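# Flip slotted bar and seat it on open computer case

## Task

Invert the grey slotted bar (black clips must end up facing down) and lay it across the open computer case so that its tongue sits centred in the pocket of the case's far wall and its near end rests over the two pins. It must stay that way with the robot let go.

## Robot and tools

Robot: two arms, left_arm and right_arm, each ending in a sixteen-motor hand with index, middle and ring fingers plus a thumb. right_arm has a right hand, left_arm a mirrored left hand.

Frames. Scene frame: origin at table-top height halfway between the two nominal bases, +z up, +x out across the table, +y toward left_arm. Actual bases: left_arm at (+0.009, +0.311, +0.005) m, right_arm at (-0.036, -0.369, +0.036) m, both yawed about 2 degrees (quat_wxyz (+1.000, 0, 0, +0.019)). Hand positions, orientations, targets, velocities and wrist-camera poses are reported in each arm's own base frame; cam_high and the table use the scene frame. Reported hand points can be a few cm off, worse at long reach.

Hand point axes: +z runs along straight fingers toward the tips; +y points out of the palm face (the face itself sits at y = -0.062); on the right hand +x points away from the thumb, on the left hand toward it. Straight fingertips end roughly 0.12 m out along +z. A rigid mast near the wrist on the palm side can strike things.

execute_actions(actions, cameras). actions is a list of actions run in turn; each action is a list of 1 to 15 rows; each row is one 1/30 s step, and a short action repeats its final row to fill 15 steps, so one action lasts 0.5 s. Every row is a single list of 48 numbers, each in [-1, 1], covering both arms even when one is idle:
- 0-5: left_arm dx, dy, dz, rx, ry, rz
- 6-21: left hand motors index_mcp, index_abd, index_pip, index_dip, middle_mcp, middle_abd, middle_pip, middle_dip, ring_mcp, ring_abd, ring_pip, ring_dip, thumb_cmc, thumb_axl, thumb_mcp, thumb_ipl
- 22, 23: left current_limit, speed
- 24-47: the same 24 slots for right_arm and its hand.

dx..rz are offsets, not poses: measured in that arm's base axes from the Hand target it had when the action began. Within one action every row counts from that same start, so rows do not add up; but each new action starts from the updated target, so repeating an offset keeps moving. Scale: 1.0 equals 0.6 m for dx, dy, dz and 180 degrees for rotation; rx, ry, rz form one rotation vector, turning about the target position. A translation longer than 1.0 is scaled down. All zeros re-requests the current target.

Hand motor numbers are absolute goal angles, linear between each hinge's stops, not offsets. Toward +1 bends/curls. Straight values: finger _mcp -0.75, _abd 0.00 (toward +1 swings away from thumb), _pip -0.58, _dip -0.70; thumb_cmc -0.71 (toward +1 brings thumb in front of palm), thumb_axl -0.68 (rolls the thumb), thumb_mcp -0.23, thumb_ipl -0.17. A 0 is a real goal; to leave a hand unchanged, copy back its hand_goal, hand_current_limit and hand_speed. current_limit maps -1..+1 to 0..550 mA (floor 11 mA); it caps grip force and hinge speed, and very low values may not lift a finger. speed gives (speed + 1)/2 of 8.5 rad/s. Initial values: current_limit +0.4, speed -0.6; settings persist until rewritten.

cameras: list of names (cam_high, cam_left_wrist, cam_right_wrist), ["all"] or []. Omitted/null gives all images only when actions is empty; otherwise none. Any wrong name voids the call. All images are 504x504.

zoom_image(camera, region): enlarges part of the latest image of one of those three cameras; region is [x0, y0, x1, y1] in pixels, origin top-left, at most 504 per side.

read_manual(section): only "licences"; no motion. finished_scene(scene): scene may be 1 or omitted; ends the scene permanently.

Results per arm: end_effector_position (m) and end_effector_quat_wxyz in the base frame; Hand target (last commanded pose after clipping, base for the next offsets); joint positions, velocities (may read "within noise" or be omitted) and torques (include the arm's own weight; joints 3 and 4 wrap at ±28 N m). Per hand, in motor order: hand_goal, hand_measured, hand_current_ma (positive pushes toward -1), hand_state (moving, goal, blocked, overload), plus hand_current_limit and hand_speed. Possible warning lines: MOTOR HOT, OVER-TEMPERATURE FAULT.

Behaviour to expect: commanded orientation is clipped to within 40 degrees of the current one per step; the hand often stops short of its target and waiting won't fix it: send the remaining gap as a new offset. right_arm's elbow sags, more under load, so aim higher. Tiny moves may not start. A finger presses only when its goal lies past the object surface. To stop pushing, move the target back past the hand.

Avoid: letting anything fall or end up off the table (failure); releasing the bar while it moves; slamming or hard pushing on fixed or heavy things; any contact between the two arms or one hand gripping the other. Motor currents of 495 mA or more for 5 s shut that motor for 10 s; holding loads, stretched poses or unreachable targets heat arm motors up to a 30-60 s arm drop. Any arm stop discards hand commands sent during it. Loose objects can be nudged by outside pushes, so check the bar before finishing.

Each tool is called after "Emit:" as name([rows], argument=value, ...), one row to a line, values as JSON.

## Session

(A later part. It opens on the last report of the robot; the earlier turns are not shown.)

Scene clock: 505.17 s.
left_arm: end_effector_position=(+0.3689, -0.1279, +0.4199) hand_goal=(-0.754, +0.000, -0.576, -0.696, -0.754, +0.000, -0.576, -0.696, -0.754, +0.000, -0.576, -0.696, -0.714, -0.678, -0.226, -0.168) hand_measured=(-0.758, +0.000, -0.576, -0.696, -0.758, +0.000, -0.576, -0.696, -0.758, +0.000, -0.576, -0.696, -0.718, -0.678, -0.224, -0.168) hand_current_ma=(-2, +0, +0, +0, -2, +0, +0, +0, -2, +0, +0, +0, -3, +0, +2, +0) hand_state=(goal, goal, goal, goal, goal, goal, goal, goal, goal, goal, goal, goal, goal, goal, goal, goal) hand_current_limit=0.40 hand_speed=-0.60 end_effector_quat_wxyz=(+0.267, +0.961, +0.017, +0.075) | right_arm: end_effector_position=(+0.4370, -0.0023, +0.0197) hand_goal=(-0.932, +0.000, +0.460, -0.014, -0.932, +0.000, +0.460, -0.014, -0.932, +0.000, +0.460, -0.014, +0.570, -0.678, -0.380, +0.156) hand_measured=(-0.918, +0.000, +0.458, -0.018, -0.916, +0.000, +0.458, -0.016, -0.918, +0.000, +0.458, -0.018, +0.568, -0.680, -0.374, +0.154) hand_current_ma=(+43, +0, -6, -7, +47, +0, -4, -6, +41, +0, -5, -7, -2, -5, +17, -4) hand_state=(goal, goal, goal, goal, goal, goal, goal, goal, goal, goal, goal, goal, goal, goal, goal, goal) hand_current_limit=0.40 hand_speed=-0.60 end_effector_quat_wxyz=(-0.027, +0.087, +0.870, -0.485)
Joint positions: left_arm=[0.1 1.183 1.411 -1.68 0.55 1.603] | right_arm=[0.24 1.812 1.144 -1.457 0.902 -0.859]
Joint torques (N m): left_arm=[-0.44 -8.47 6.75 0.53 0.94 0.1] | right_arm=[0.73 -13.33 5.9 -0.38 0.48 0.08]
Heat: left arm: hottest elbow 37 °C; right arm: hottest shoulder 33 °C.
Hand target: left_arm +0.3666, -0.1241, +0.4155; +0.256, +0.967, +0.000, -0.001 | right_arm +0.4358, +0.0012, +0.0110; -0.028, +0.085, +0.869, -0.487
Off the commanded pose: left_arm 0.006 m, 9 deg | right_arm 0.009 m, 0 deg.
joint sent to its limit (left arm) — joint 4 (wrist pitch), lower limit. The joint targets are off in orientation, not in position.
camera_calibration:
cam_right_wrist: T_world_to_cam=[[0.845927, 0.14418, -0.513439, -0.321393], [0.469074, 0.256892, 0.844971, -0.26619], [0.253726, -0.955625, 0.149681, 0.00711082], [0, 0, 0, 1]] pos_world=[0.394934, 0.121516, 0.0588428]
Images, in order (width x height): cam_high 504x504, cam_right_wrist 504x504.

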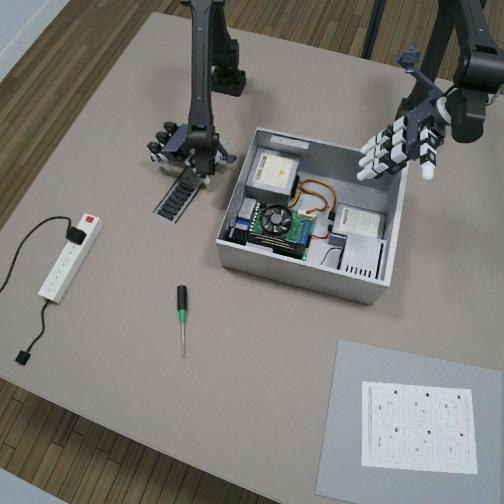

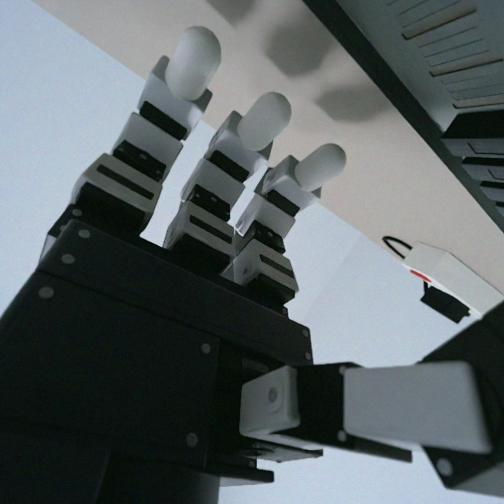

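Emit:
execute_actions([
  [[0,0,0,0,0,0,-0.754,0,-0.576,-0.696,-0.754,0,-0.576,-0.696,-0.754,0,-0.576,-0.696,-0.714,-0.678,-0.226,-0.168,0.4,-0.6,0,0,-0.025,0,0,0,-0.932,0,0.46,-0.014,-0.932,0,0.46,-0.014,-0.932,0,0.46,-0.014,0.571,-0.678,-0.38,0.157,0.4,-0.6]],
  [[0,0,0,0,0,0,-0.754,0,-0.576,-0.696,-0.754,0,-0.576,-0.696,-0.754,0,-0.576,-0.696,-0.714,-0.678,-0.226,-0.168,0.4,-0.6,0,0,-0.011,0,0,0,-0.932,0,0.46,-0.014,-0.932,0,0.46,-0.014,-0.932,0,0.46,-0.014,0.571,-0.678,-0.38,0.157,0.4,-0.6]],
], cameras=["cam_right_wrist"])

Emit:
zoom_image(camera="cam_right_wrist", region=[150, 0, 504, 354])

Scene clock: 510.03 s.
left_arm: end_effector_position=(+0.3689, -0.1279, +0.4199) hand_goal=(-0.754, +0.000, -0.576, -0.696, -0.754, +0.000, -0.576, -0.696, -0.754, +0.000, -0.576, -0.696, -0.714, -0.678, -0.226, -0.168) hand_measured=(-0.758, +0.000, -0.576, -0.696, -0.758, +0.000, -0.576, -0.696, -0.758, +0.000, -0.576, -0.696, -0.718, -0.678, -0.224, -0.168) hand_current_ma=(-2, +0, +0, +0, -2, +0, +0, +0, -2, +0, +0, +0, -3, +0, +2, +0) hand_state=(goal, goal, goal, goal, goal, goal, goal, goal, goal, goal, goal, goal, goal, goal, goal, goal) hand_current_limit=0.40 hand_speed=-0.60 end_effector_quat_wxyz=(+0.267, +0.961, +0.017, +0.075) | right_arm: end_effector_position=(+0.4397, -0.0017, +0.0002) hand_goal=(-0.932, +0.000, +0.460, -0.014, -0.932, +0.000, +0.460, -0.014, -0.932, +0.000, +0.460, -0.014, +0.570, -0.678, -0.380, +0.156) hand_measured=(-0.918, +0.000, +0.458, -0.018, -0.916, +0.000, +0.458, -0.016, -0.918, +0.000, +0.458, -0.018, +0.568, -0.680, -0.374, +0.154) hand_current_ma=(+43, +0, -6, -7, +47, +0, -4, -6, +41, +0, -5, -7, -2, -5, +17, -4) hand_state=(goal, goal, goal, goal, goal, goal, goal, goal, goal, goal, goal, goal, goal, goal, goal, goal) hand_current_limit=0.40 hand_speed=-0.60 end_effector_quat_wxyz=(-0.024, +0.088, +0.870, -0.484)
Joint positions: left_arm=[0.1 1.183 1.411 -1.68 0.55 1.603] | right_arm=[0.24 1.847 1.134 -1.405 0.902 -0.859]
Joint torques (N m): left_arm=[-0.44 -8.41 6.75 0.53 0.94 0.1] | right_arm=[0.73 -13.33 5.31 -0.38 0.49 0.09]
Heat: left arm: hottest elbow 37 °C; right arm: hottest shoulder 33 °C.
Hand target: left_arm +0.3666, -0.1241, +0.4155; +0.256, +0.967, +0.000, -0.001 | right_arm +0.4359, +0.0013, -0.0106; -0.028, +0.085, +0.869, -0.487
Off the commanded pose: left_arm 0.006 m, 9 deg | right_arm 0.012 m, 1 deg.
joint sent to its limit (left arm) — joint 4 (wrist pitch), lower limit. The joint targets are off in orientation, not in position.
camera_calibration:
cam_right_wrist: T_world_to_cam=[[0.849504, 0.145046, -0.507253, -0.335375], [0.463141, 0.25545, 0.848673, -0.248657], [0.252674, -0.95588, 0.149829, 0.0104113], [0, 0, 0, 1]] pos_world=[0.397435, 0.122116, 0.0393486]
Images, in order (width x height): cam_right_wrist 504x504.

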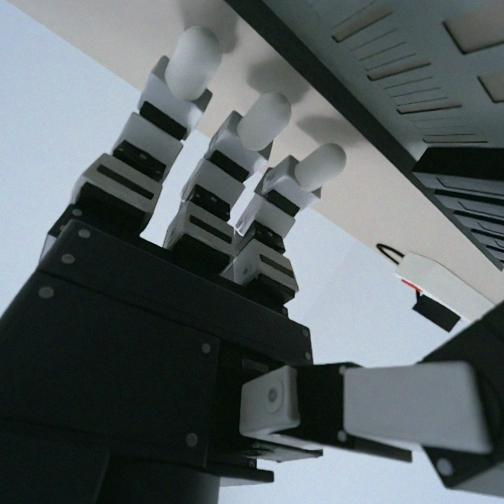

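Scaled by 1.424 from the camera's 504x504 image, which has a finer 720x720 frame.

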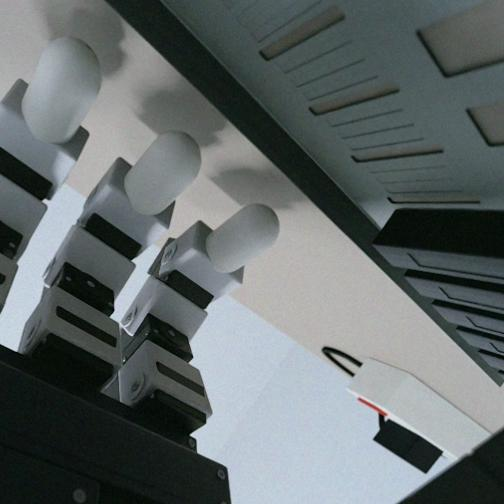

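Emit:
execute_actions([
  [[0,0,0,0,0,0,-0.754,0,-0.576,-0.696,-0.754,0,-0.576,-0.696,-0.754,0,-0.576,-0.696,-0.714,-0.678,-0.226,-0.168,0.4,-0.6,0,0,-0.01,0,0,0,-0.932,0,0.46,-0.014,-0.932,0,0.46,-0.014,-0.932,0,0.46,-0.014,0.571,-0.678,-0.30,0.157,0.4,-0.8]],
], cameras=["cam_right_wrist"])

Emit:
zoom_image(camera="cam_right_wrist", region=[150, 0, 504, 354])

Scene clock: 513.23 s.
left_arm: end_effector_position=(+0.3689, -0.1279, +0.4199) hand_goal=(-0.754, +0.000, -0.576, -0.696, -0.754, +0.000, -0.576, -0.696, -0.754, +0.000, -0.576, -0.696, -0.714, -0.678, -0.226, -0.168) hand_measured=(-0.758, +0.000, -0.576, -0.696, -0.758, +0.000, -0.576, -0.696, -0.758, +0.000, -0.576, -0.696, -0.718, -0.678, -0.224, -0.168) hand_current_ma=(-2, +0, +0, +0, -2, +0, +0, +0, -2, +0, +0, +0, -3, +0, +2, +0) hand_state=(goal, goal, goal, goal, goal, goal, goal, goal, goal, goal, goal, goal, goal, goal, goal, goal) hand_current_limit=0.40 hand_speed=-0.60 end_effector_quat_wxyz=(+0.267, +0.961, +0.017, +0.075) | right_arm: end_effector_position=(+0.4383, -0.0020, -0.0070) hand_goal=(-0.932, +0.000, +0.460, -0.014, -0.932, +0.000, +0.460, -0.014, -0.932, +0.000, +0.460, -0.014, +0.570, -0.678, -0.300, +0.156) hand_measured=(-0.918, +0.000, +0.458, -0.018, -0.916, +0.000, +0.458, -0.016, -0.918, +0.000, +0.458, -0.018, +0.568, -0.680, -0.300, +0.154) hand_current_ma=(+43, +0, -6, -7, +47, +0, -4, -6, +41, +0, -5, -7, -2, -5, +0, -4) hand_state=(goal, goal, goal, goal, goal, goal, goal, goal, goal, goal, goal, goal, goal, goal, goal, goal) hand_current_limit=0.40 hand_speed=-0.80 end_effector_quat_wxyz=(-0.026, +0.087, +0.870, -0.485)
Joint positions: left_arm=[0.1 1.183 1.411 -1.68 0.55 1.603] | right_arm=[0.24 1.86 1.128 -1.39 0.902 -0.859]
Joint torques (N m): left_arm=[-0.44 -8.47 6.75 0.53 0.93 0.1] | right_arm=[0.73 -13.45 5.46 -0.38 0.49 0.08]
Heat: left arm: hottest elbow 37 °C; right arm: hottest shoulder 33 °C.
Hand target: left_arm +0.3666, -0.1241, +0.4155; +0.256, +0.967, +0.000, -0.001 | right_arm +0.4359, +0.0013, -0.0166; -0.028, +0.085, +0.869, -0.487
Off the commanded pose: left_arm 0.006 m, 9 deg | right_arm 0.010 m, 0 deg.
joint sent to its limit (left arm) — joint 4 (wrist pitch), lower limit. The joint targets are off in orientation, not in position.
camera_calibration:
cam_right_wrist: T_world_to_cam=[[0.847406, 0.144608, -0.510873, -0.33688], [0.466607, 0.256279, 0.846522, -0.24327], [0.25334, -0.955725, 0.149697, 0.0112538], [0, 0, 0, 1]] pos_world=[0.396135, 0.121816, 0.0321452]
Images, in order (width x height): cam_right_wrist 504x504.

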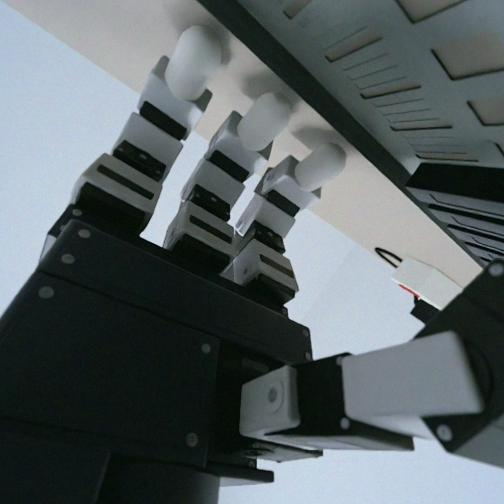

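Scaled by 1.424 from the camera's 504x504 image, which has a finer 720x720 frame.

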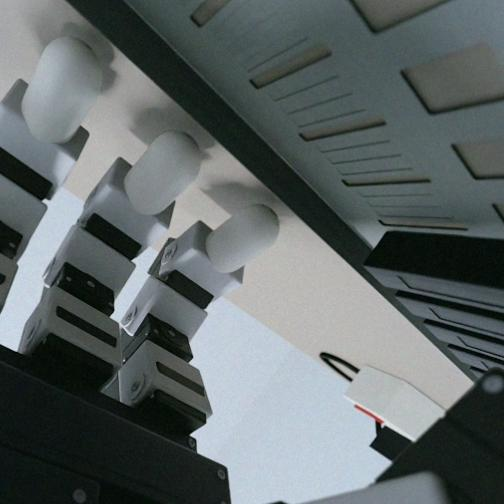

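Emit:
execute_actions([
  [[0,0,0,0,0,0,-0.754,0,-0.576,-0.696,-0.754,0,-0.576,-0.696,-0.754,0,-0.576,-0.696,-0.714,-0.678,-0.226,-0.168,0.4,-0.6,0,0,-0.008,0,0,0,-0.82,0,0.46,-0.014,-0.82,0,0.46,-0.014,-0.82,0,0.46,-0.014,0.571,-0.678,-0.25,0.157,0.4,-0.8]],
], cameras=["cam_right_wrist"])

Emit:
zoom_image(camera="cam_right_wrist", region=[150, 0, 504, 354])

Scene clock: 516.23 s.
left_arm: end_effector_position=(+0.3689, -0.1279, +0.4199) hand_goal=(-0.754, +0.000, -0.576, -0.696, -0.754, +0.000, -0.576, -0.696, -0.754, +0.000, -0.576, -0.696, -0.714, -0.678, -0.226, -0.168) hand_measured=(-0.758, +0.000, -0.576, -0.696, -0.758, +0.000, -0.576, -0.696, -0.758, +0.000, -0.576, -0.696, -0.718, -0.678, -0.224, -0.168) hand_current_ma=(-2, +0, +0, +0, -2, +0, +0, +0, -2, +0, +0, +0, -3, +0, +2, +0) hand_state=(goal, goal, goal, goal, goal, goal, goal, goal, goal, goal, goal, goal, goal, goal, goal, goal) hand_current_limit=0.40 hand_speed=-0.60 end_effector_quat_wxyz=(+0.267, +0.961, +0.017, +0.075) | right_arm: end_effector_position=(+0.4394, -0.0020, -0.0075) hand_goal=(-0.820, +0.000, +0.460, -0.014, -0.820, +0.000, +0.460, -0.014, -0.820, +0.000, +0.460, -0.014, +0.570, -0.678, -0.250, +0.156) hand_measured=(-0.818, +0.000, +0.458, -0.016, -0.824, +0.000, +0.458, -0.016, -0.832, +0.000, +0.458, -0.014, +0.570, -0.680, -0.254, +0.154) hand_current_ma=(+3, +0, -6, -5, -7, +0, -4, -2, -37, +0, -5, -1, +1, -4, -14, -5) hand_state=(goal, goal, goal, goal, goal, goal, goal, goal, goal, goal, goal, goal, goal, goal, goal, goal) hand_current_limit=0.40 hand_speed=-0.80 end_effector_quat_wxyz=(-0.024, +0.088, +0.870, -0.485)
Joint positions: left_arm=[0.1 1.183 1.411 -1.68 0.55 1.603] | right_arm=[0.24 1.861 1.128 -1.385 0.904 -0.859]
Joint torques (N m): left_arm=[-0.44 -8.47 6.75 0.53 0.93 0.1] | right_arm=[0.73 -12.86 5.22 -0.12 0.41 0.08]
Heat: left arm: hottest elbow 37 °C; right arm: hottest shoulder 33 °C.
Hand target: left_arm +0.3666, -0.1241, +0.4155; +0.256, +0.967, +0.000, -0.001 | right_arm +0.4358, +0.0013, -0.0213; -0.028, +0.085, +0.869, -0.487
Off the commanded pose: left_arm 0.006 m, 9 deg | right_arm 0.015 m, 1 deg.
joint sent to its limit (left arm) — joint 4 (wrist pitch), lower limit. The joint targets are off in orientation, not in position.
camera_calibration:
cam_right_wrist: T_world_to_cam=[[0.849379, 0.145097, -0.507447, -0.338986], [0.462826, 0.257341, 0.848273, -0.241675], [0.253669, -0.955365, 0.151426, 0.0108211], [0, 0, 0, 1]] pos_world=[0.397036, 0.121717, 0.0313501]
Images, in order (width x height): cam_right_wrist 504x504.

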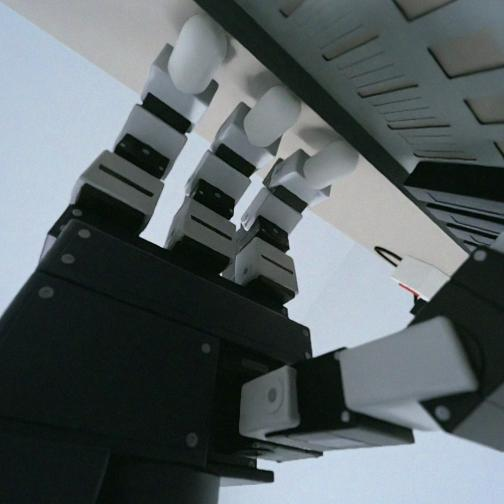

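Scaled by 1.424 from the camera's 504x504 image, which has a finer 720x720 frame.

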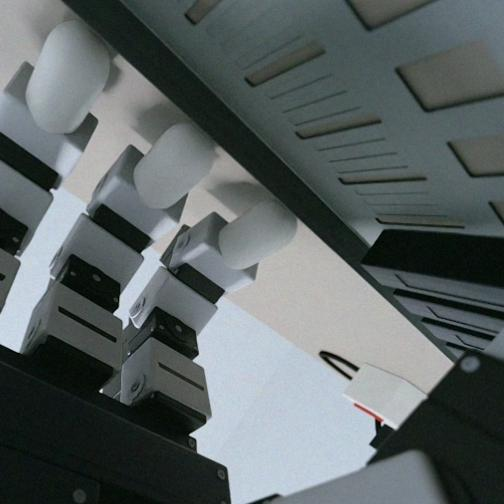

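Emit:
execute_actions([
  [[0,0,0,0,0,0,-0.754,0,-0.576,-0.696,-0.754,0,-0.576,-0.696,-0.754,0,-0.576,-0.696,-0.714,-0.678,-0.226,-0.168,0.4,-0.6,0,0,0,0,0,0,-0.74,0,0.46,-0.014,-0.74,0,0.46,-0.014,-0.74,0,0.46,-0.014,0.571,-0.678,-0.2,0.157,0.4,-0.8]],
  [[0,0,0,0,0,0,-0.754,0,-0.576,-0.696,-0.754,0,-0.576,-0.696,-0.754,0,-0.576,-0.696,-0.714,-0.678,-0.226,-0.168,0.4,-0.6,0,0,0,0,0,0,-0.68,0,0.46,-0.014,-0.68,0,0.46,-0.014,-0.68,0,0.46,-0.014,0.571,-0.678,-0.14,0.157,0.5,-0.8]],
], cameras=["cam_right_wrist","cam_high"])

Emit:
zoom_image(camera="cam_right_wrist", region=[150, 0, 504, 354])

Emit:
zoom_image(camera="cam_high", region=[130, 120, 240, 230])

Scene clock: 520.50 s.
left_arm: end_effector_position=(+0.3689, -0.1279, +0.4199) hand_goal=(-0.754, +0.000, -0.576, -0.696, -0.754, +0.000, -0.576, -0.696, -0.754, +0.000, -0.576, -0.696, -0.714, -0.678, -0.226, -0.168) hand_measured=(-0.758, +0.000, -0.576, -0.696, -0.758, +0.000, -0.576, -0.696, -0.758, +0.000, -0.576, -0.696, -0.718, -0.678, -0.224, -0.168) hand_current_ma=(-2, +0, +0, +0, -2, +0, +0, +0, -2, +0, +0, +0, -3, +0, +2, +0) hand_state=(goal, goal, goal, goal, goal, goal, goal, goal, goal, goal, goal, goal, goal, goal, goal, goal) hand_current_limit=0.40 hand_speed=-0.60 end_effector_quat_wxyz=(+0.267, +0.961, +0.017, +0.075) | right_arm: end_effector_position=(+0.4396, -0.0023, -0.0073) hand_goal=(-0.680, +0.000, +0.460, -0.014, -0.680, +0.000, +0.460, -0.014, -0.680, +0.000, +0.460, -0.014, +0.570, -0.678, -0.140, +0.156) hand_measured=(-0.704, +0.000, +0.454, -0.016, -0.700, +0.000, +0.456, -0.014, -0.694, +0.000, +0.458, -0.012, +0.572, -0.680, -0.216, +0.142) hand_current_ma=(-81, +0, -16, -5, -60, +0, -10, -1, -42, +0, -6, +4, +3, -3, -393, -51) hand_state=(blocked, goal, goal, goal, goal, goal, goal, goal, goal, goal, goal, goal, goal, goal, blocked, goal) hand_current_limit=0.50 hand_speed=-0.80 end_effector_quat_wxyz=(-0.023, +0.088, +0.869, -0.486)
Joint positions: left_arm=[0.1 1.183 1.411 -1.68 0.55 1.603] | right_arm=[0.24 1.861 1.128 -1.385 0.906 -0.858]
Joint torques (N m): left_arm=[-0.44 -8.47 6.75 0.53 0.94 0.1] | right_arm=[0.73 -12.86 5.22 -0.12 0.32 0.08]
Heat: left arm: hottest elbow 37 °C; right arm: hottest shoulder 33 °C.
Hand target: left_arm +0.3666, -0.1241, +0.4155; +0.256, +0.967, +0.000, -0.001 | right_arm +0.4358, +0.0013, -0.0214; -0.028, +0.085, +0.869, -0.487
Off the commanded pose: left_arm 0.006 m, 9 deg | right_arm 0.015 m, 1 deg.
joint sent to its limit (left arm) — joint 4 (wrist pitch), lower limit. The joint targets are off in orientation, not in position.
camera_calibration:
cam_right_wrist: T_world_to_cam=[[0.849635, 0.144953, -0.50706, -0.339104], [0.461919, 0.259382, 0.848146, -0.241425], [0.254463, -0.954835, 0.153423, 0.0102031], [0, 0, 0, 1]] pos_world=[0.397037, 0.121518, 0.0312526]
Images, in order (width x height): cam_high 504x504, cam_right_wrist 504x504.

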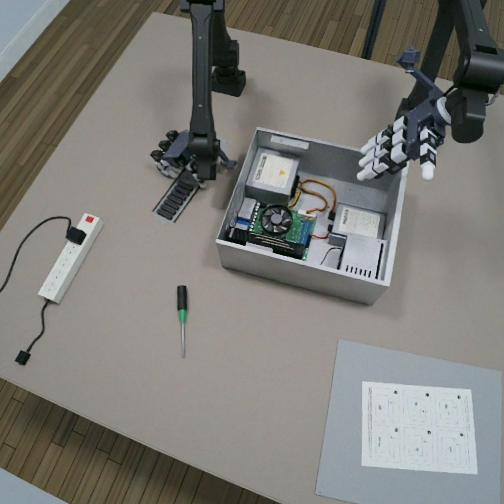

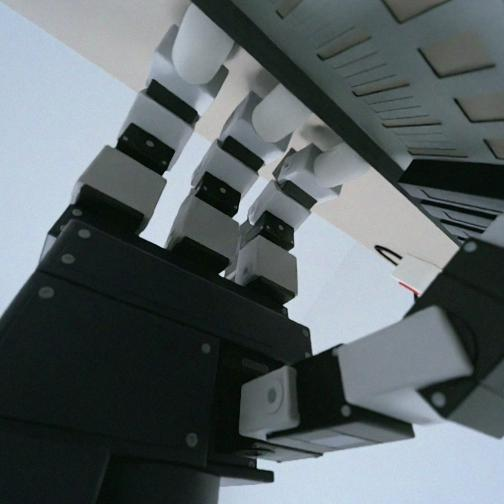

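Scaled by 1.424 from the camera's 504x504 image, which has a finer 720x720 frame.

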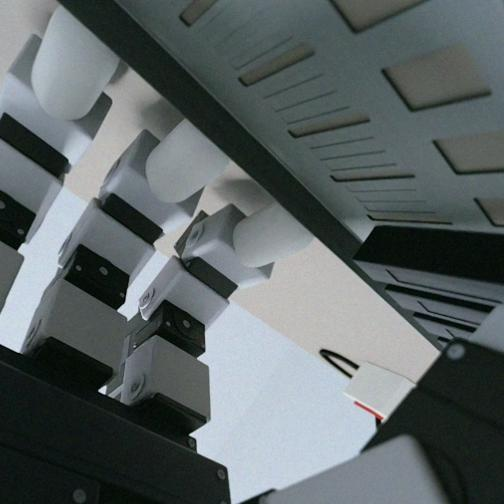

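Scaled by 4.582 from the camera's 504x504 image, which has a finer 720x720 frame.

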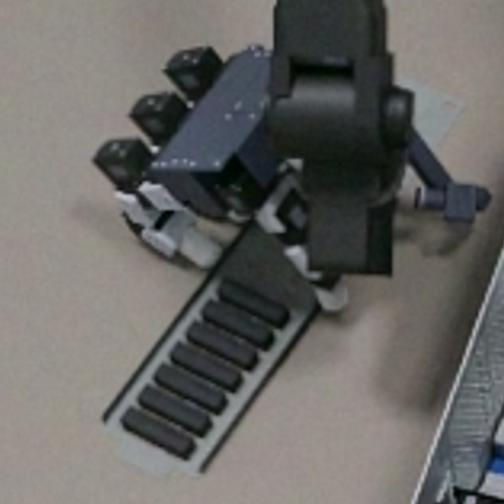

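Emit:
execute_actions([
  [[0,0,0,0,0,0,-0.754,0,-0.576,-0.696,-0.754,0,-0.576,-0.696,-0.754,0,-0.576,-0.696,-0.714,-0.678,-0.226,-0.168,0.4,-0.6,0,0,0,0,0,0,-0.60,0,0.46,-0.014,-0.60,0,0.46,-0.014,-0.60,0,0.46,-0.014,0.571,-0.678,-0.04,0.157,0.7,-0.8]],
  [[0,0,0,0,0,0,-0.754,0,-0.576,-0.696,-0.754,0,-0.576,-0.696,-0.754,0,-0.576,-0.696,-0.714,-0.678,-0.226,-0.168,0.4,-0.6,0,0,0.05,0,0,0,-0.60,0,0.46,-0.014,-0.60,0,0.46,-0.014,-0.60,0,0.46,-0.014,0.571,-0.678,-0.04,0.157,0.7,-0.8]],
  [[0,0,0,0,0,0,-0.754,0,-0.576,-0.696,-0.754,0,-0.576,-0.696,-0.754,0,-0.576,-0.696,-0.714,-0.678,-0.226,-0.168,0.4,-0.6,0,0,0.05,0,0,0,-0.60,0,0.46,-0.014,-0.60,0,0.46,-0.014,-0.60,0,0.46,-0.014,0.571,-0.678,-0.04,0.157,0.7,-0.8]],
], cameras=["cam_right_wrist","cam_high"])

Emit:
zoom_image(camera="cam_right_wrist", region=[150, 0, 504, 354])

Emit:
zoom_image(camera="cam_high", region=[130, 120, 240, 230])

Scene clock: 525.33 s.
left_arm: end_effector_position=(+0.3689, -0.1279, +0.4199) hand_goal=(-0.754, +0.000, -0.576, -0.696, -0.754, +0.000, -0.576, -0.696, -0.754, +0.000, -0.576, -0.696, -0.714, -0.678, -0.226, -0.168) hand_measured=(-0.758, +0.000, -0.576, -0.696, -0.758, +0.000, -0.576, -0.696, -0.758, +0.000, -0.576, -0.696, -0.718, -0.678, -0.224, -0.168) hand_current_ma=(-2, +0, +0, +0, -2, +0, +0, +0, -2, +0, +0, +0, -3, +0, +2, +0) hand_state=(goal, goal, goal, goal, goal, goal, goal, goal, goal, goal, goal, goal, goal, goal, goal, goal) hand_current_limit=0.40 hand_speed=-0.60 end_effector_quat_wxyz=(+0.267, +0.961, +0.017, +0.075) | right_arm: end_effector_position=(+0.4207, -0.0062, +0.0186) hand_goal=(-0.600, +0.000, +0.460, -0.014, -0.600, +0.000, +0.460, -0.014, -0.600, +0.000, +0.460, -0.014, +0.570, -0.678, -0.040, +0.156) hand_measured=(-0.664, +0.000, +0.430, -0.024, -0.638, +0.000, +0.438, -0.026, -0.610, +0.000, +0.444, -0.020, +0.546, -0.682, -0.216, +0.120) hand_current_ma=(-250, +0, -95, -26, -138, +0, -63, -29, -27, +0, -44, -12, -72, -12, -468, -169) hand_state=(blocked, goal, blocked, goal, blocked, goal, blocked, goal, goal, goal, goal, goal, blocked, goal, blocked, blocked) hand_current_limit=0.70 hand_speed=-0.80 end_effector_quat_wxyz=(-0.050, +0.077, +0.865, -0.493)
Joint positions: left_arm=[0.1 1.183 1.411 -1.68 0.55 1.603] | right_arm=[0.24 1.811 1.128 -1.499 0.899 -0.852]
Joint torques (N m): left_arm=[-0.44 -8.47 6.75 0.53 0.93 0.1] | right_arm=[0.67 -16.85 9.01 -1.54 0.53 0.01]
Heat: left arm: hottest elbow 37 °C; right arm: hottest shoulder 32 °C.
Hand target: left_arm +0.3666, -0.1241, +0.4155; +0.256, +0.967, +0.000, -0.001 | right_arm +0.4358, +0.0013, +0.0386; -0.028, +0.085, +0.869, -0.487
Off the commanded pose: left_arm 0.006 m, 9 deg | right_arm 0.026 m, 3 deg.
joint sent to its limit (left arm) — joint 4 (wrist pitch), lower limit. The joint targets are off in orientation, not in position.
camera_calibration:
cam_right_wrist: T_world_to_cam=[[0.819465, 0.133339, -0.557402, -0.295757], [0.512625, 0.264408, 0.816887, -0.274382], [0.256304, -0.955149, 0.14832, 0.00662085], [0, 0, 0, 1]] pos_world=[0.381321, 0.118308, 0.0583014]
Images, in order (width x height): cam_high 504x504, cam_right_wrist 504x504.

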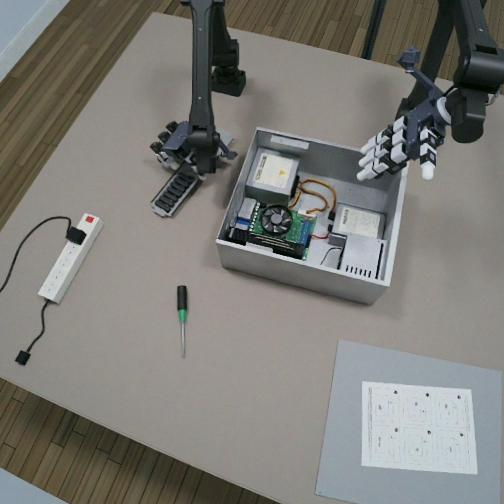

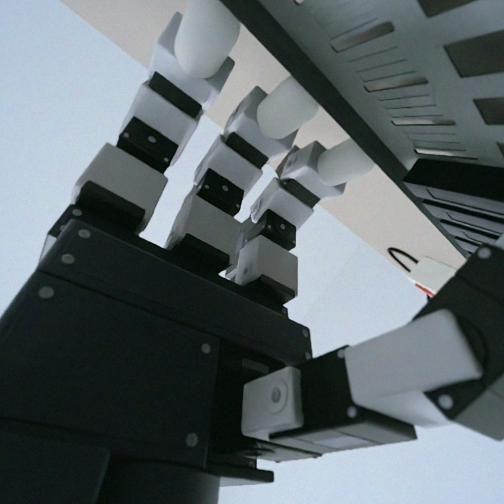

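Scaled by 1.424 from the camera's 504x504 image, which has a finer 720x720 frame.

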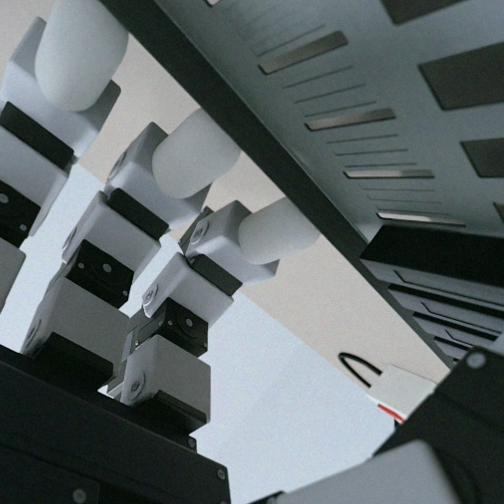

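Scaled by 4.582 from the camera's 504x504 image, which has a finer 720x720 frame.

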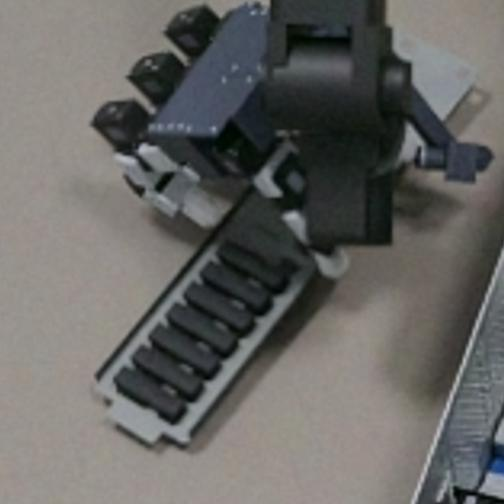

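Emit:
execute_actions([
  [[0,0,0,0,0,0,-0.754,0,-0.576,-0.696,-0.754,0,-0.576,-0.696,-0.754,0,-0.576,-0.696,-0.714,-0.678,-0.226,-0.168,0.4,-0.6,0,0,-0.05,0,0,0,-0.60,0,0.46,-0.014,-0.60,0,0.46,-0.014,-0.60,0,0.46,-0.014,0.571,-0.678,-0.04,0.157,0.7,-0.8]],
  [[0,0,0,0,0,0,-0.754,0,-0.576,-0.696,-0.754,0,-0.576,-0.696,-0.754,0,-0.576,-0.696,-0.714,-0.678,-0.226,-0.168,0.4,-0.6,0,0,-0.05,0,0,0,-0.62,0,0.46,-0.014,-0.62,0,0.46,-0.014,-0.62,0,0.46,-0.014,0.571,-0.678,-0.1,0.157,0.4,-0.8]],
  [[0,0,0,0,0,0,-0.754,0,-0.576,-0.696,-0.754,0,-0.576,-0.696,-0.754,0,-0.576,-0.696,-0.714,-0.678,-0.226,-0.168,0.4,-0.6,0,0,0,0,0,0,-0.85,0,0.46,-0.014,-0.85,0,0.46,-0.014,-0.85,0,0.46,-0.014,0.571,-0.678,-0.32,0.157,0.4,-0.7]],
], cameras=["cam_right_wrist", "cam_high"])

Emit:
zoom_image(camera="cam_high", region=[130, 110, 240, 220])

Emit:
zoom_image(camera="cam_right_wrist", region=[150, 0, 504, 354])

Scene clock: 531.17 s.
left_arm: end_effector_position=(+0.3689, -0.1279, +0.4199) hand_goal=(-0.754, +0.000, -0.576, -0.696, -0.754, +0.000, -0.576, -0.696, -0.754, +0.000, -0.576, -0.696, -0.714, -0.678, -0.226, -0.168) hand_measured=(-0.758, +0.000, -0.576, -0.696, -0.758, +0.000, -0.576, -0.696, -0.758, +0.000, -0.576, -0.696, -0.718, -0.678, -0.224, -0.168) hand_current_ma=(-2, +0, +0, +0, -2, +0, +0, +0, -2, +0, +0, +0, -3, +0, +2, +0) hand_state=(goal, goal, goal, goal, goal, goal, goal, goal, goal, goal, goal, goal, goal, goal, goal, goal) hand_current_limit=0.40 hand_speed=-0.60 end_effector_quat_wxyz=(+0.267, +0.961, +0.017, +0.075) | right_arm: end_effector_position=(+0.4402, +0.0004, -0.0078) hand_goal=(-0.850, +0.000, +0.460, -0.014, -0.850, +0.000, +0.460, -0.014, -0.850, +0.000, +0.460, -0.014, +0.570, -0.678, -0.320, +0.156) hand_measured=(-0.834, +0.000, +0.460, -0.012, -0.830, +0.000, +0.466, -0.010, -0.820, +0.000, +0.474, -0.006, +0.568, -0.680, -0.314, +0.154) hand_current_ma=(+46, +0, +0, +3, +64, +0, +14, +6, +103, +0, +36, +19, -4, -6, +19, -5) hand_state=(goal, goal, goal, goal, blocked, goal, goal, goal, blocked, goal, goal, goal, goal, goal, goal, goal) hand_current_limit=0.40 hand_speed=-0.70 end_effector_quat_wxyz=(-0.020, +0.090, +0.870, -0.484)
Joint positions: left_arm=[0.1 1.183 1.411 -1.68 0.55 1.603] | right_arm=[0.244 1.86 1.127 -1.382 0.901 -0.851]
Joint torques (N m): left_arm=[-0.44 -8.47 6.74 0.51 0.94 0.1] | right_arm=[0.38 -12.81 5.29 -0.24 0.5 0.02]
Heat: left arm: hottest elbow 37 °C; right arm: hottest shoulder 32 °C.
Hand target: left_arm +0.3666, -0.1241, +0.4155; +0.256, +0.967, +0.000, -0.001 | right_arm +0.4358, +0.0012, -0.0214; -0.028, +0.085, +0.869, -0.487
Off the commanded pose: left_arm 0.006 m, 9 deg | right_arm 0.014 m, 1 deg.
joint sent to its limit (left arm) — joint 4 (wrist pitch), lower limit. The joint targets are off in orientation, not in position.
camera_calibration:
cam_right_wrist: T_world_to_cam=[[0.853899, 0.145464, -0.499697, -0.342041], [0.455528, 0.255451, 0.852783, -0.239195], [0.251698, -0.955816, 0.151866, 0.0138723], [0, 0, 0, 1]] pos_world=[0.397537, 0.124117, 0.0309575]
Images, in order (width x height): cam_high 504x504, cam_right_wrist 504x504.

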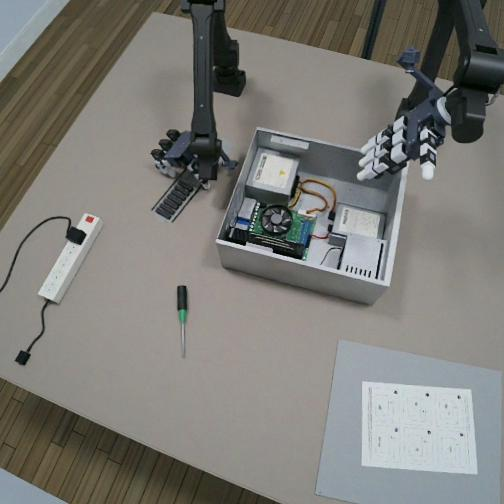

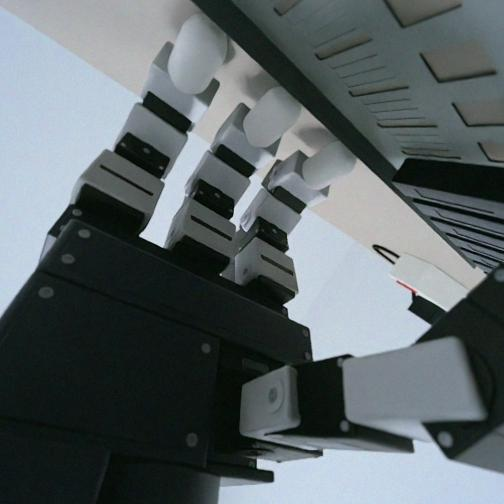

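Scaled by 4.582 from the camera's 504x504 image, which has a finer 720x720 frame.

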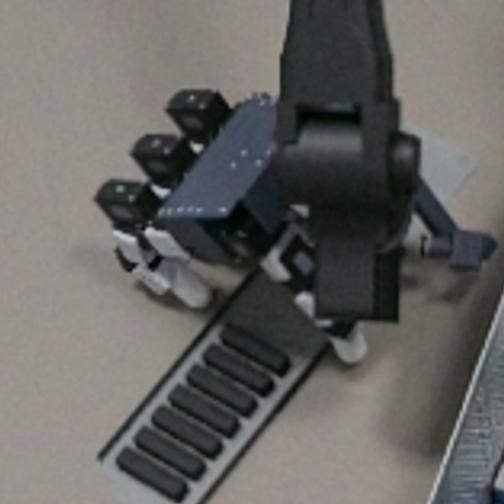

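Scaled by 1.424 from the camera's 504x504 image, which has a finer 720x720 frame.

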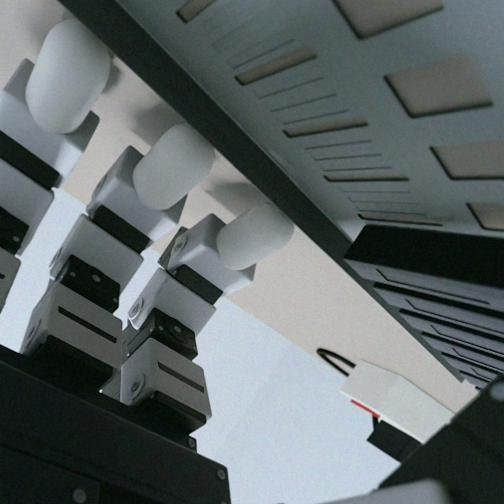

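Emit:
execute_actions([
  [[0,0,0,0,0,0,-0.754,0,-0.576,-0.696,-0.754,0,-0.576,-0.696,-0.754,0,-0.576,-0.696,-0.714,-0.678,-0.226,-0.168,0.4,-0.6,0,0,0.05,0,0,0,-0.932,0,0.46,-0.014,-0.932,0,0.46,-0.014,-0.932,0,0.46,-0.014,0.571,-0.678,-0.38,0.157,0.4,-0.7]],
  [[0,0,0,0,0,0,-0.754,0,-0.576,-0.696,-0.754,0,-0.576,-0.696,-0.754,0,-0.576,-0.696,-0.714,-0.678,-0.226,-0.168,0.4,-0.6,-0.039,0.0078,0,0,0,-0.0194,-0.932,0,0.46,-0.014,-0.932,0,0.46,-0.014,-0.932,0,0.46,-0.014,0.571,-0.678,-0.38,0.157,0.4,-0.7]],
  [[0,0,0,0,0,0,-0.754,0,-0.576,-0.696,-0.754,0,-0.576,-0.696,-0.754,0,-0.576,-0.696,-0.714,-0.678,-0.226,-0.168,0.4,-0.6,0,0,-0.04,0,0,0,-0.932,0,0.46,-0.014,-0.932,0,0.46,-0.014,-0.932,0,0.46,-0.014,0.571,-0.678,-0.32,0.157,0.4,-0.7]],
  [[0,0,0,0,0,0,-0.754,0,-0.576,-0.696,-0.754,0,-0.576,-0.696,-0.754,0,-0.576,-0.696,-0.714,-0.678,-0.226,-0.168,0.4,-0.6,0,0,-0.01,0,0,0,-0.84,0,0.46,-0.014,-0.84,0,0.46,-0.014,-0.84,0,0.46,-0.014,0.571,-0.678,-0.26,0.157,0.4,-0.7]],
], cameras=["cam_right_wrist", "cam_high"])

Emit:
zoom_image(camera="cam_high", region=[130, 110, 240, 220])

Emit:
zoom_image(camera="cam_right_wrist", region=[150, 0, 504, 354])

Scene clock: 539.47 s.
left_arm: end_effector_position=(+0.3689, -0.1279, +0.4199) hand_goal=(-0.754, +0.000, -0.576, -0.696, -0.754, +0.000, -0.576, -0.696, -0.754, +0.000, -0.576, -0.696, -0.714, -0.678, -0.226, -0.168) hand_measured=(-0.758, +0.000, -0.576, -0.696, -0.758, +0.000, -0.576, -0.696, -0.758, +0.000, -0.576, -0.696, -0.718, -0.678, -0.224, -0.168) hand_current_ma=(-2, +0, +0, +0, -2, +0, +0, +0, -2, +0, +0, +0, -3, +0, +2, +0) hand_state=(goal, goal, goal, goal, goal, goal, goal, goal, goal, goal, goal, goal, goal, goal, goal, goal) hand_current_limit=0.40 hand_speed=-0.60 end_effector_quat_wxyz=(+0.267, +0.961, +0.017, +0.075) | right_arm: end_effector_position=(+0.4167, +0.0032, -0.0088) hand_goal=(-0.840, +0.000, +0.460, -0.014, -0.840, +0.000, +0.460, -0.014, -0.840, +0.000, +0.460, -0.014, +0.570, -0.678, -0.260, +0.156) hand_measured=(-0.836, +0.000, +0.460, -0.012, -0.836, +0.000, +0.462, -0.012, -0.836, +0.000, +0.464, -0.010, +0.568, -0.680, -0.262, +0.154) hand_current_ma=(+10, +0, +0, +3, +11, +0, +4, +4, +7, +0, +7, +8, -3, -5, -7, -4) hand_state=(goal, goal, goal, goal, goal, goal, goal, goal, goal, goal, goal, goal, goal, goal, goal, goal) hand_current_limit=0.40 hand_speed=-0.70 end_effector_quat_wxyz=(-0.039, +0.115, +0.868, -0.482)
Joint positions: left_arm=[0.1 1.183 1.411 -1.68 0.55 1.603] | right_arm=[0.26 1.849 1.094 -1.442 0.855 -0.755]
Joint torques (N m): left_arm=[-0.44 -8.47 6.75 0.53 0.94 0.1] | right_arm=[0.79 -12.45 4.85 -0.39 0.41 0.1]
Heat: left arm: hottest elbow 37 °C; right arm: hottest shoulder 32 °C.
Hand target: left_arm +0.3666, -0.1241, +0.4155; +0.256, +0.967, +0.000, -0.001 | right_arm +0.4124, +0.0059, -0.0214; -0.043, +0.112, +0.866, -0.486
Off the commanded pose: left_arm 0.006 m, 9 deg | right_arm 0.014 m, 1 deg.
joint sent to its limit (left arm) — joint 4 (wrist pitch), lower limit. The joint targets are off in orientation, not in position.
camera_calibration:
cam_right_wrist: T_world_to_cam=[[0.856942, 0.0944637, -0.506683, -0.324117], [0.477434, 0.224889, 0.849401, -0.2373], [0.194185, -0.969795, 0.147617, 0.046682], [0, 0, 0, 1]] pos_world=[0.38198, 0.129255, 0.0304467]
Images, in order (width x height): cam_high 504x504, cam_right_wrist 504x504.

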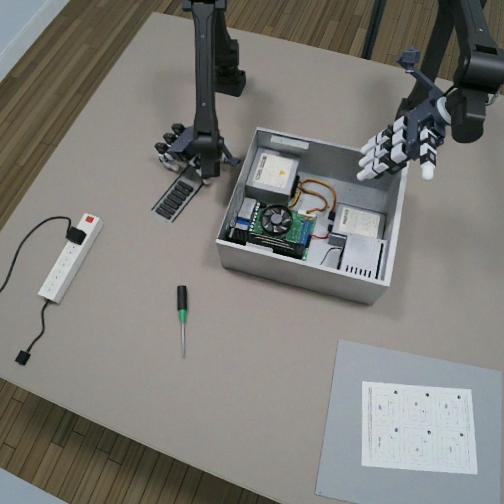

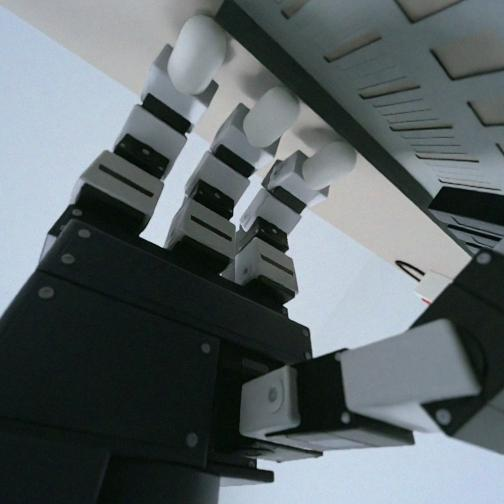

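Scaled by 4.582 from the camera's 504x504 image, which has a finer 720x720 frame.

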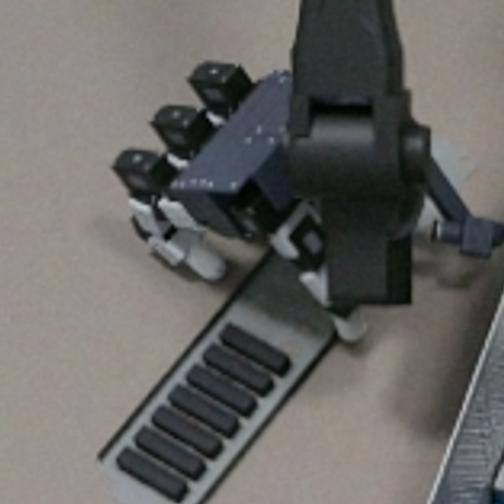

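Scaled by 1.424 from the camera's 504x504 image, which has a finer 720x720 frame.

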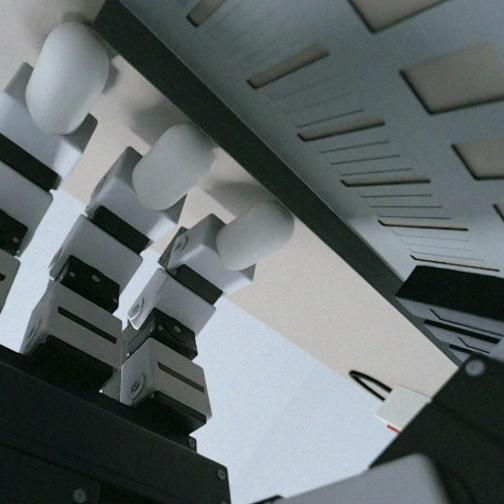

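Emit:
execute_actions([
  [[0,0,0,0,0,0,-0.754,0,-0.576,-0.696,-0.754,0,-0.576,-0.696,-0.754,0,-0.576,-0.696,-0.714,-0.678,-0.226,-0.168,0.4,-0.6,0,0,0,0,0,0,-0.74,0,0.46,-0.014,-0.74,0,0.46,-0.014,-0.74,0,0.46,-0.014,0.571,-0.678,-0.2,0.157,0.4,-0.8]],
  [[0,0,0,0,0,0,-0.754,0,-0.576,-0.696,-0.754,0,-0.576,-0.696,-0.754,0,-0.576,-0.696,-0.714,-0.678,-0.226,-0.168,0.4,-0.6,0,0,0,0,0,0,-0.66,0,0.46,-0.014,-0.66,0,0.46,-0.014,-0.66,0,0.46,-0.014,0.571,-0.678,-0.13,0.157,0.5,-0.8]],
  [[0,0,0,0,0,0,-0.754,0,-0.576,-0.696,-0.754,0,-0.576,-0.696,-0.754,0,-0.576,-0.696,-0.714,-0.678,-0.226,-0.168,0.4,-0.6,0,0,0,0,0,0,-0.59,0,0.46,-0.014,-0.59,0,0.46,-0.014,-0.58,0,0.46,-0.014,0.571,-0.678,-0.03,0.157,0.7,-0.8]],
  [[0,0,0,0,0,0,-0.754,0,-0.576,-0.696,-0.754,0,-0.576,-0.696,-0.754,0,-0.576,-0.696,-0.714,-0.678,-0.226,-0.168,0.4,-0.6,0,0,0.05,0,0,0,-0.59,0,0.46,-0.014,-0.58,0,0.46,-0.014,-0.56,0,0.46,-0.014,0.571,-0.678,-0.02,0.157,0.7,-0.8]],
  [[0,0,0,0,0,0,-0.754,0,-0.576,-0.696,-0.754,0,-0.576,-0.696,-0.754,0,-0.576,-0.696,-0.714,-0.678,-0.226,-0.168,0.4,-0.6,0,0,0.05,0,0,0,-0.59,0,0.46,-0.014,-0.58,0,0.46,-0.014,-0.56,0,0.46,-0.014,0.571,-0.678,-0.02,0.157,0.7,-0.8]],
], cameras=["cam_right_wrist", "cam_high"])

Emit:
zoom_image(camera="cam_high", region=[130, 110, 240, 220])

Emit:
zoom_image(camera="cam_right_wrist", region=[150, 0, 504, 354])

Scene clock: 545.83 s.
left_arm: end_effector_position=(+0.3689, -0.1279, +0.4199) hand_goal=(-0.754, +0.000, -0.576, -0.696, -0.754, +0.000, -0.576, -0.696, -0.754, +0.000, -0.576, -0.696, -0.714, -0.678, -0.226, -0.168) hand_measured=(-0.758, +0.000, -0.576, -0.696, -0.758, +0.000, -0.576, -0.696, -0.758, +0.000, -0.576, -0.696, -0.718, -0.678, -0.224, -0.168) hand_current_ma=(-2, +0, +0, +0, -2, +0, +0, +0, -2, +0, +0, +0, -3, +0, +2, +0) hand_state=(goal, goal, goal, goal, goal, goal, goal, goal, goal, goal, goal, goal, goal, goal, goal, goal) hand_current_limit=0.40 hand_speed=-0.60 end_effector_quat_wxyz=(+0.267, +0.961, +0.017, +0.075) | right_arm: end_effector_position=(+0.3982, -0.0013, +0.0202) hand_goal=(-0.590, +0.000, +0.460, -0.014, -0.580, +0.000, +0.460, -0.014, -0.560, +0.000, +0.460, -0.014, +0.570, -0.678, -0.020, +0.156) hand_measured=(-0.650, +0.000, +0.428, -0.026, -0.618, +0.000, +0.438, -0.026, -0.584, +0.000, +0.446, -0.016, +0.534, -0.686, -0.222, +0.114) hand_current_ma=(-229, +0, -103, -34, -136, +0, -65, -31, -78, +0, -37, -2, -120, -22, -467, -196) hand_state=(blocked, goal, blocked, goal, blocked, goal, blocked, goal, blocked, goal, goal, goal, blocked, goal, blocked, blocked) hand_current_limit=0.70 hand_speed=-0.80 end_effector_quat_wxyz=(-0.064, +0.104, +0.862, -0.492)
Joint positions: left_arm=[0.1 1.183 1.411 -1.68 0.55 1.603] | right_arm=[0.261 1.794 1.094 -1.561 0.852 -0.747]
Joint torques (N m): left_arm=[-0.5 -8.53 6.76 0.54 0.94 0.1] | right_arm=[0.67 -16.32 8.51 -1.72 0.47 0.02]
Heat: left arm: hottest elbow 37 °C; right arm: hottest shoulder 32 °C.
Hand target: left_arm +0.3666, -0.1241, +0.4155; +0.256, +0.967, +0.000, -0.001 | right_arm +0.4123, +0.0058, +0.0385; -0.043, +0.111, +0.866, -0.486
Off the commanded pose: left_arm 0.006 m, 9 deg | right_arm 0.024 m, 3 deg.
joint sent to its limit (left arm) — joint 4 (wrist pitch), lower limit. The joint targets are off in orientation, not in position.
camera_calibration:
cam_right_wrist: T_world_to_cam=[[0.827495, 0.0818362, -0.555478, -0.280432], [0.525615, 0.23498, 0.817627, -0.270617], [0.197437, -0.968549, 0.15143, 0.0401721], [0, 0, 0, 1]] pos_world=[0.366365, 0.125448, 0.0594065]
Images, in order (width x height): cam_high 504x504, cam_right_wrist 504x504.

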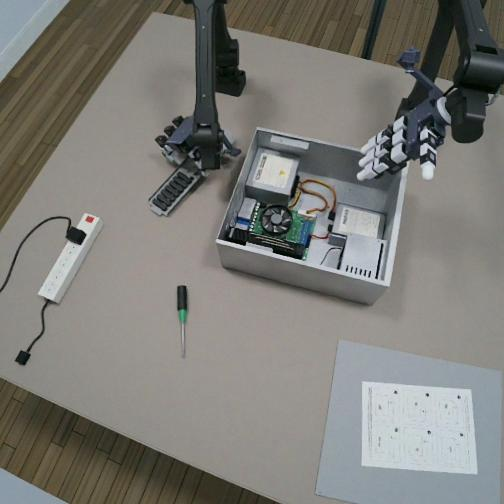

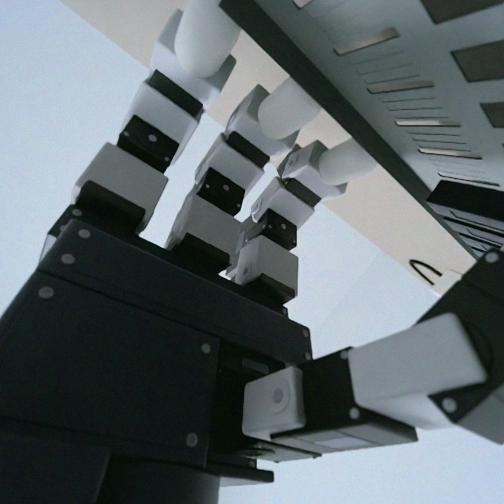

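Scaled by 4.582 from the camera's 504x504 image, which has a finer 720x720 frame.

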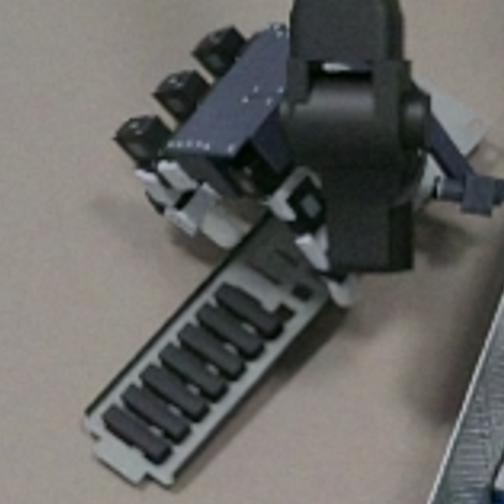

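Scaled by 1.424 from the camera's 504x504 image, which has a finer 720x720 frame.

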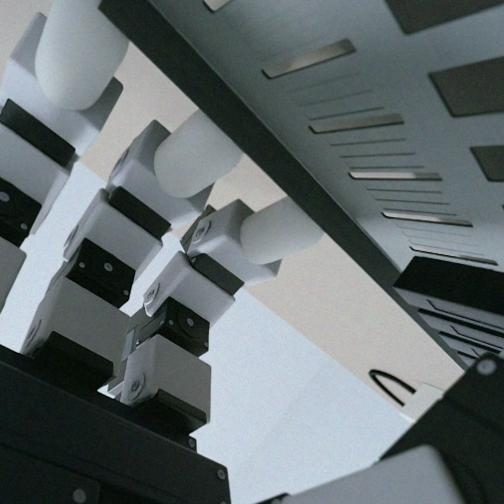

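Emit:
execute_actions([
  [[0,0,0,0,0,0,-0.754,0,-0.576,-0.696,-0.754,0,-0.576,-0.696,-0.754,0,-0.576,-0.696,-0.714,-0.678,-0.226,-0.168,0.4,-0.6,0,0,0.05,0,0,0,-0.57,0,0.46,-0.014,-0.56,0,0.46,-0.014,-0.55,0,0.46,-0.014,0.571,-0.678,-0.02,0.157,0.7,-0.8]],
  [[0,0,0,0,0,0,-0.754,0,-0.576,-0.696,-0.754,0,-0.576,-0.696,-0.754,0,-0.576,-0.696,-0.714,-0.678,-0.226,-0.168,0.4,-0.6,0,0,0.05,0,0,0,-0.57,0,0.46,-0.014,-0.56,0,0.46,-0.014,-0.55,0,0.46,-0.014,0.571,-0.678,-0.02,0.157,0.7,-0.8]],
  [[0,0,0,0,0,0,-0.754,0,-0.576,-0.696,-0.754,0,-0.576,-0.696,-0.754,0,-0.576,-0.696,-0.714,-0.678,-0.226,-0.168,0.4,-0.6,0,0,0.05,0,0,0,-0.57,0,0.46,-0.014,-0.56,0,0.46,-0.014,-0.55,0,0.46,-0.014,0.571,-0.678,-0.02,0.157,0.7,-0.8]],
], cameras=["cam_right_wrist", "cam_high"])

Emit:
zoom_image(camera="cam_high", region=[130, 90, 260, 220])

Emit:
zoom_image(camera="cam_right_wrist", region=[150, 0, 504, 354])

Scene clock: 551.97 s.
left_arm: end_effector_position=(+0.3689, -0.1279, +0.4199) hand_goal=(-0.754, +0.000, -0.576, -0.696, -0.754, +0.000, -0.576, -0.696, -0.754, +0.000, -0.576, -0.696, -0.714, -0.678, -0.226, -0.168) hand_measured=(-0.758, +0.000, -0.576, -0.696, -0.758, +0.000, -0.576, -0.696, -0.758, +0.000, -0.576, -0.696, -0.718, -0.678, -0.224, -0.168) hand_current_ma=(-2, +0, +0, +0, -2, +0, +0, +0, -2, +0, +0, +0, -3, +0, +2, +0) hand_state=(goal, goal, goal, goal, goal, goal, goal, goal, goal, goal, goal, goal, goal, goal, goal, goal) hand_current_limit=0.40 hand_speed=-0.60 end_effector_quat_wxyz=(+0.267, +0.961, +0.017, +0.075) | right_arm: end_effector_position=(+0.3954, +0.0026, +0.1054) hand_goal=(-0.570, +0.000, +0.460, -0.014, -0.560, +0.000, +0.460, -0.014, -0.550, +0.000, +0.460, -0.014, +0.570, -0.678, -0.020, +0.156) hand_measured=(-0.642, +0.000, +0.422, -0.028, -0.610, +0.000, +0.438, -0.026, -0.572, +0.000, +0.448, -0.014, +0.530, -0.686, -0.222, +0.114) hand_current_ma=(-285, +0, -122, -39, -183, +0, -65, -31, -74, +0, -33, +0, -138, -25, -468, -206) hand_state=(blocked, goal, blocked, goal, blocked, goal, blocked, goal, blocked, goal, goal, goal, blocked, goal, blocked, blocked) hand_current_limit=0.70 hand_speed=-0.80 end_effector_quat_wxyz=(-0.040, +0.090, +0.876, -0.472)
Joint positions: left_arm=[0.1 1.183 1.411 -1.68 0.55 1.603] | right_arm=[0.261 1.608 1.137 -1.681 0.852 -0.836]
Joint torques (N m): left_arm=[-0.44 -8.47 6.76 0.53 0.93 0.1] | right_arm=[-0.15 -14.33 11.29 -1.32 0.7 -0.08]
Heat: left arm: hottest elbow 37 °C; right arm: hottest shoulder 31 °C.
Hand target: left_arm +0.3666, -0.1241, +0.4155; +0.256, +0.967, +0.000, -0.001 | right_arm +0.4123, +0.0058, +0.1286; -0.043, +0.111, +0.866, -0.486
Off the commanded pose: left_arm 0.006 m, 9 deg | right_arm 0.029 m, 3 deg.
joint sent to its limit (left arm) — joint 4 (wrist pitch), lower limit. The joint targets are off in orientation, not in position.
joint sent to its limit (right arm) — joint 4 (wrist pitch), lower limit. The joint targets are off in orientation, not in position.
camera_calibration:
cam_right_wrist: T_world_to_cam=[[0.839542, 0.145433, -0.523469, -0.23939], [0.487969, 0.221766, 0.844219, -0.32764], [0.238865, -0.964193, 0.115216, 0.0190093], [0, 0, 0, 1]] pos_world=[0.356315, 0.125803, 0.149097]
Images, in order (width x height): cam_high 504x504, cam_right_wrist 504x504.

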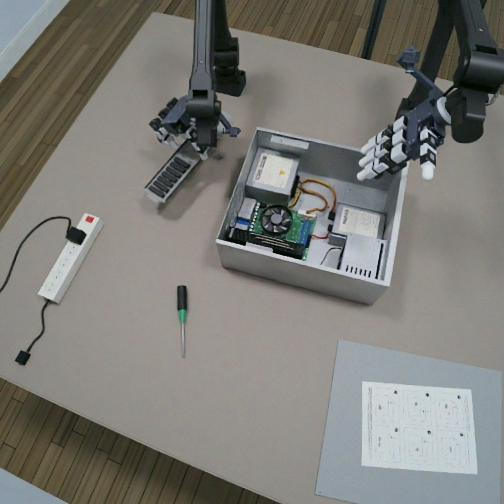

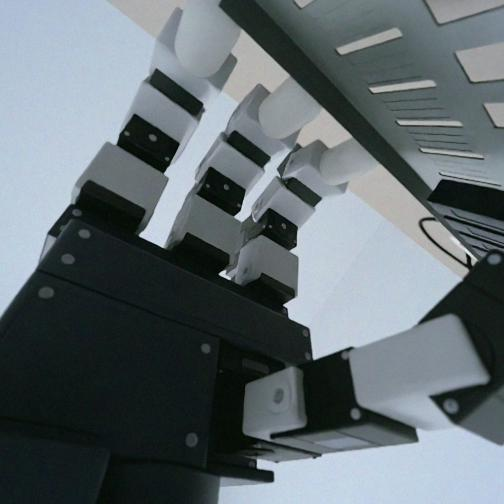

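Scaled by 3.877 from the camera's 504x504 image, which has a finer 720x720 frame.

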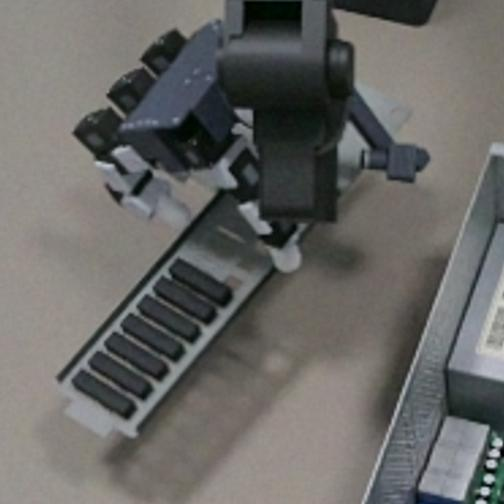

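Scaled by 1.424 from the camera's 504x504 image, which has a finer 720x720 frame.

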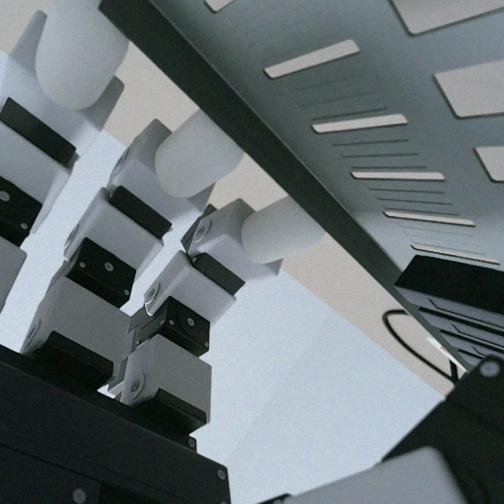

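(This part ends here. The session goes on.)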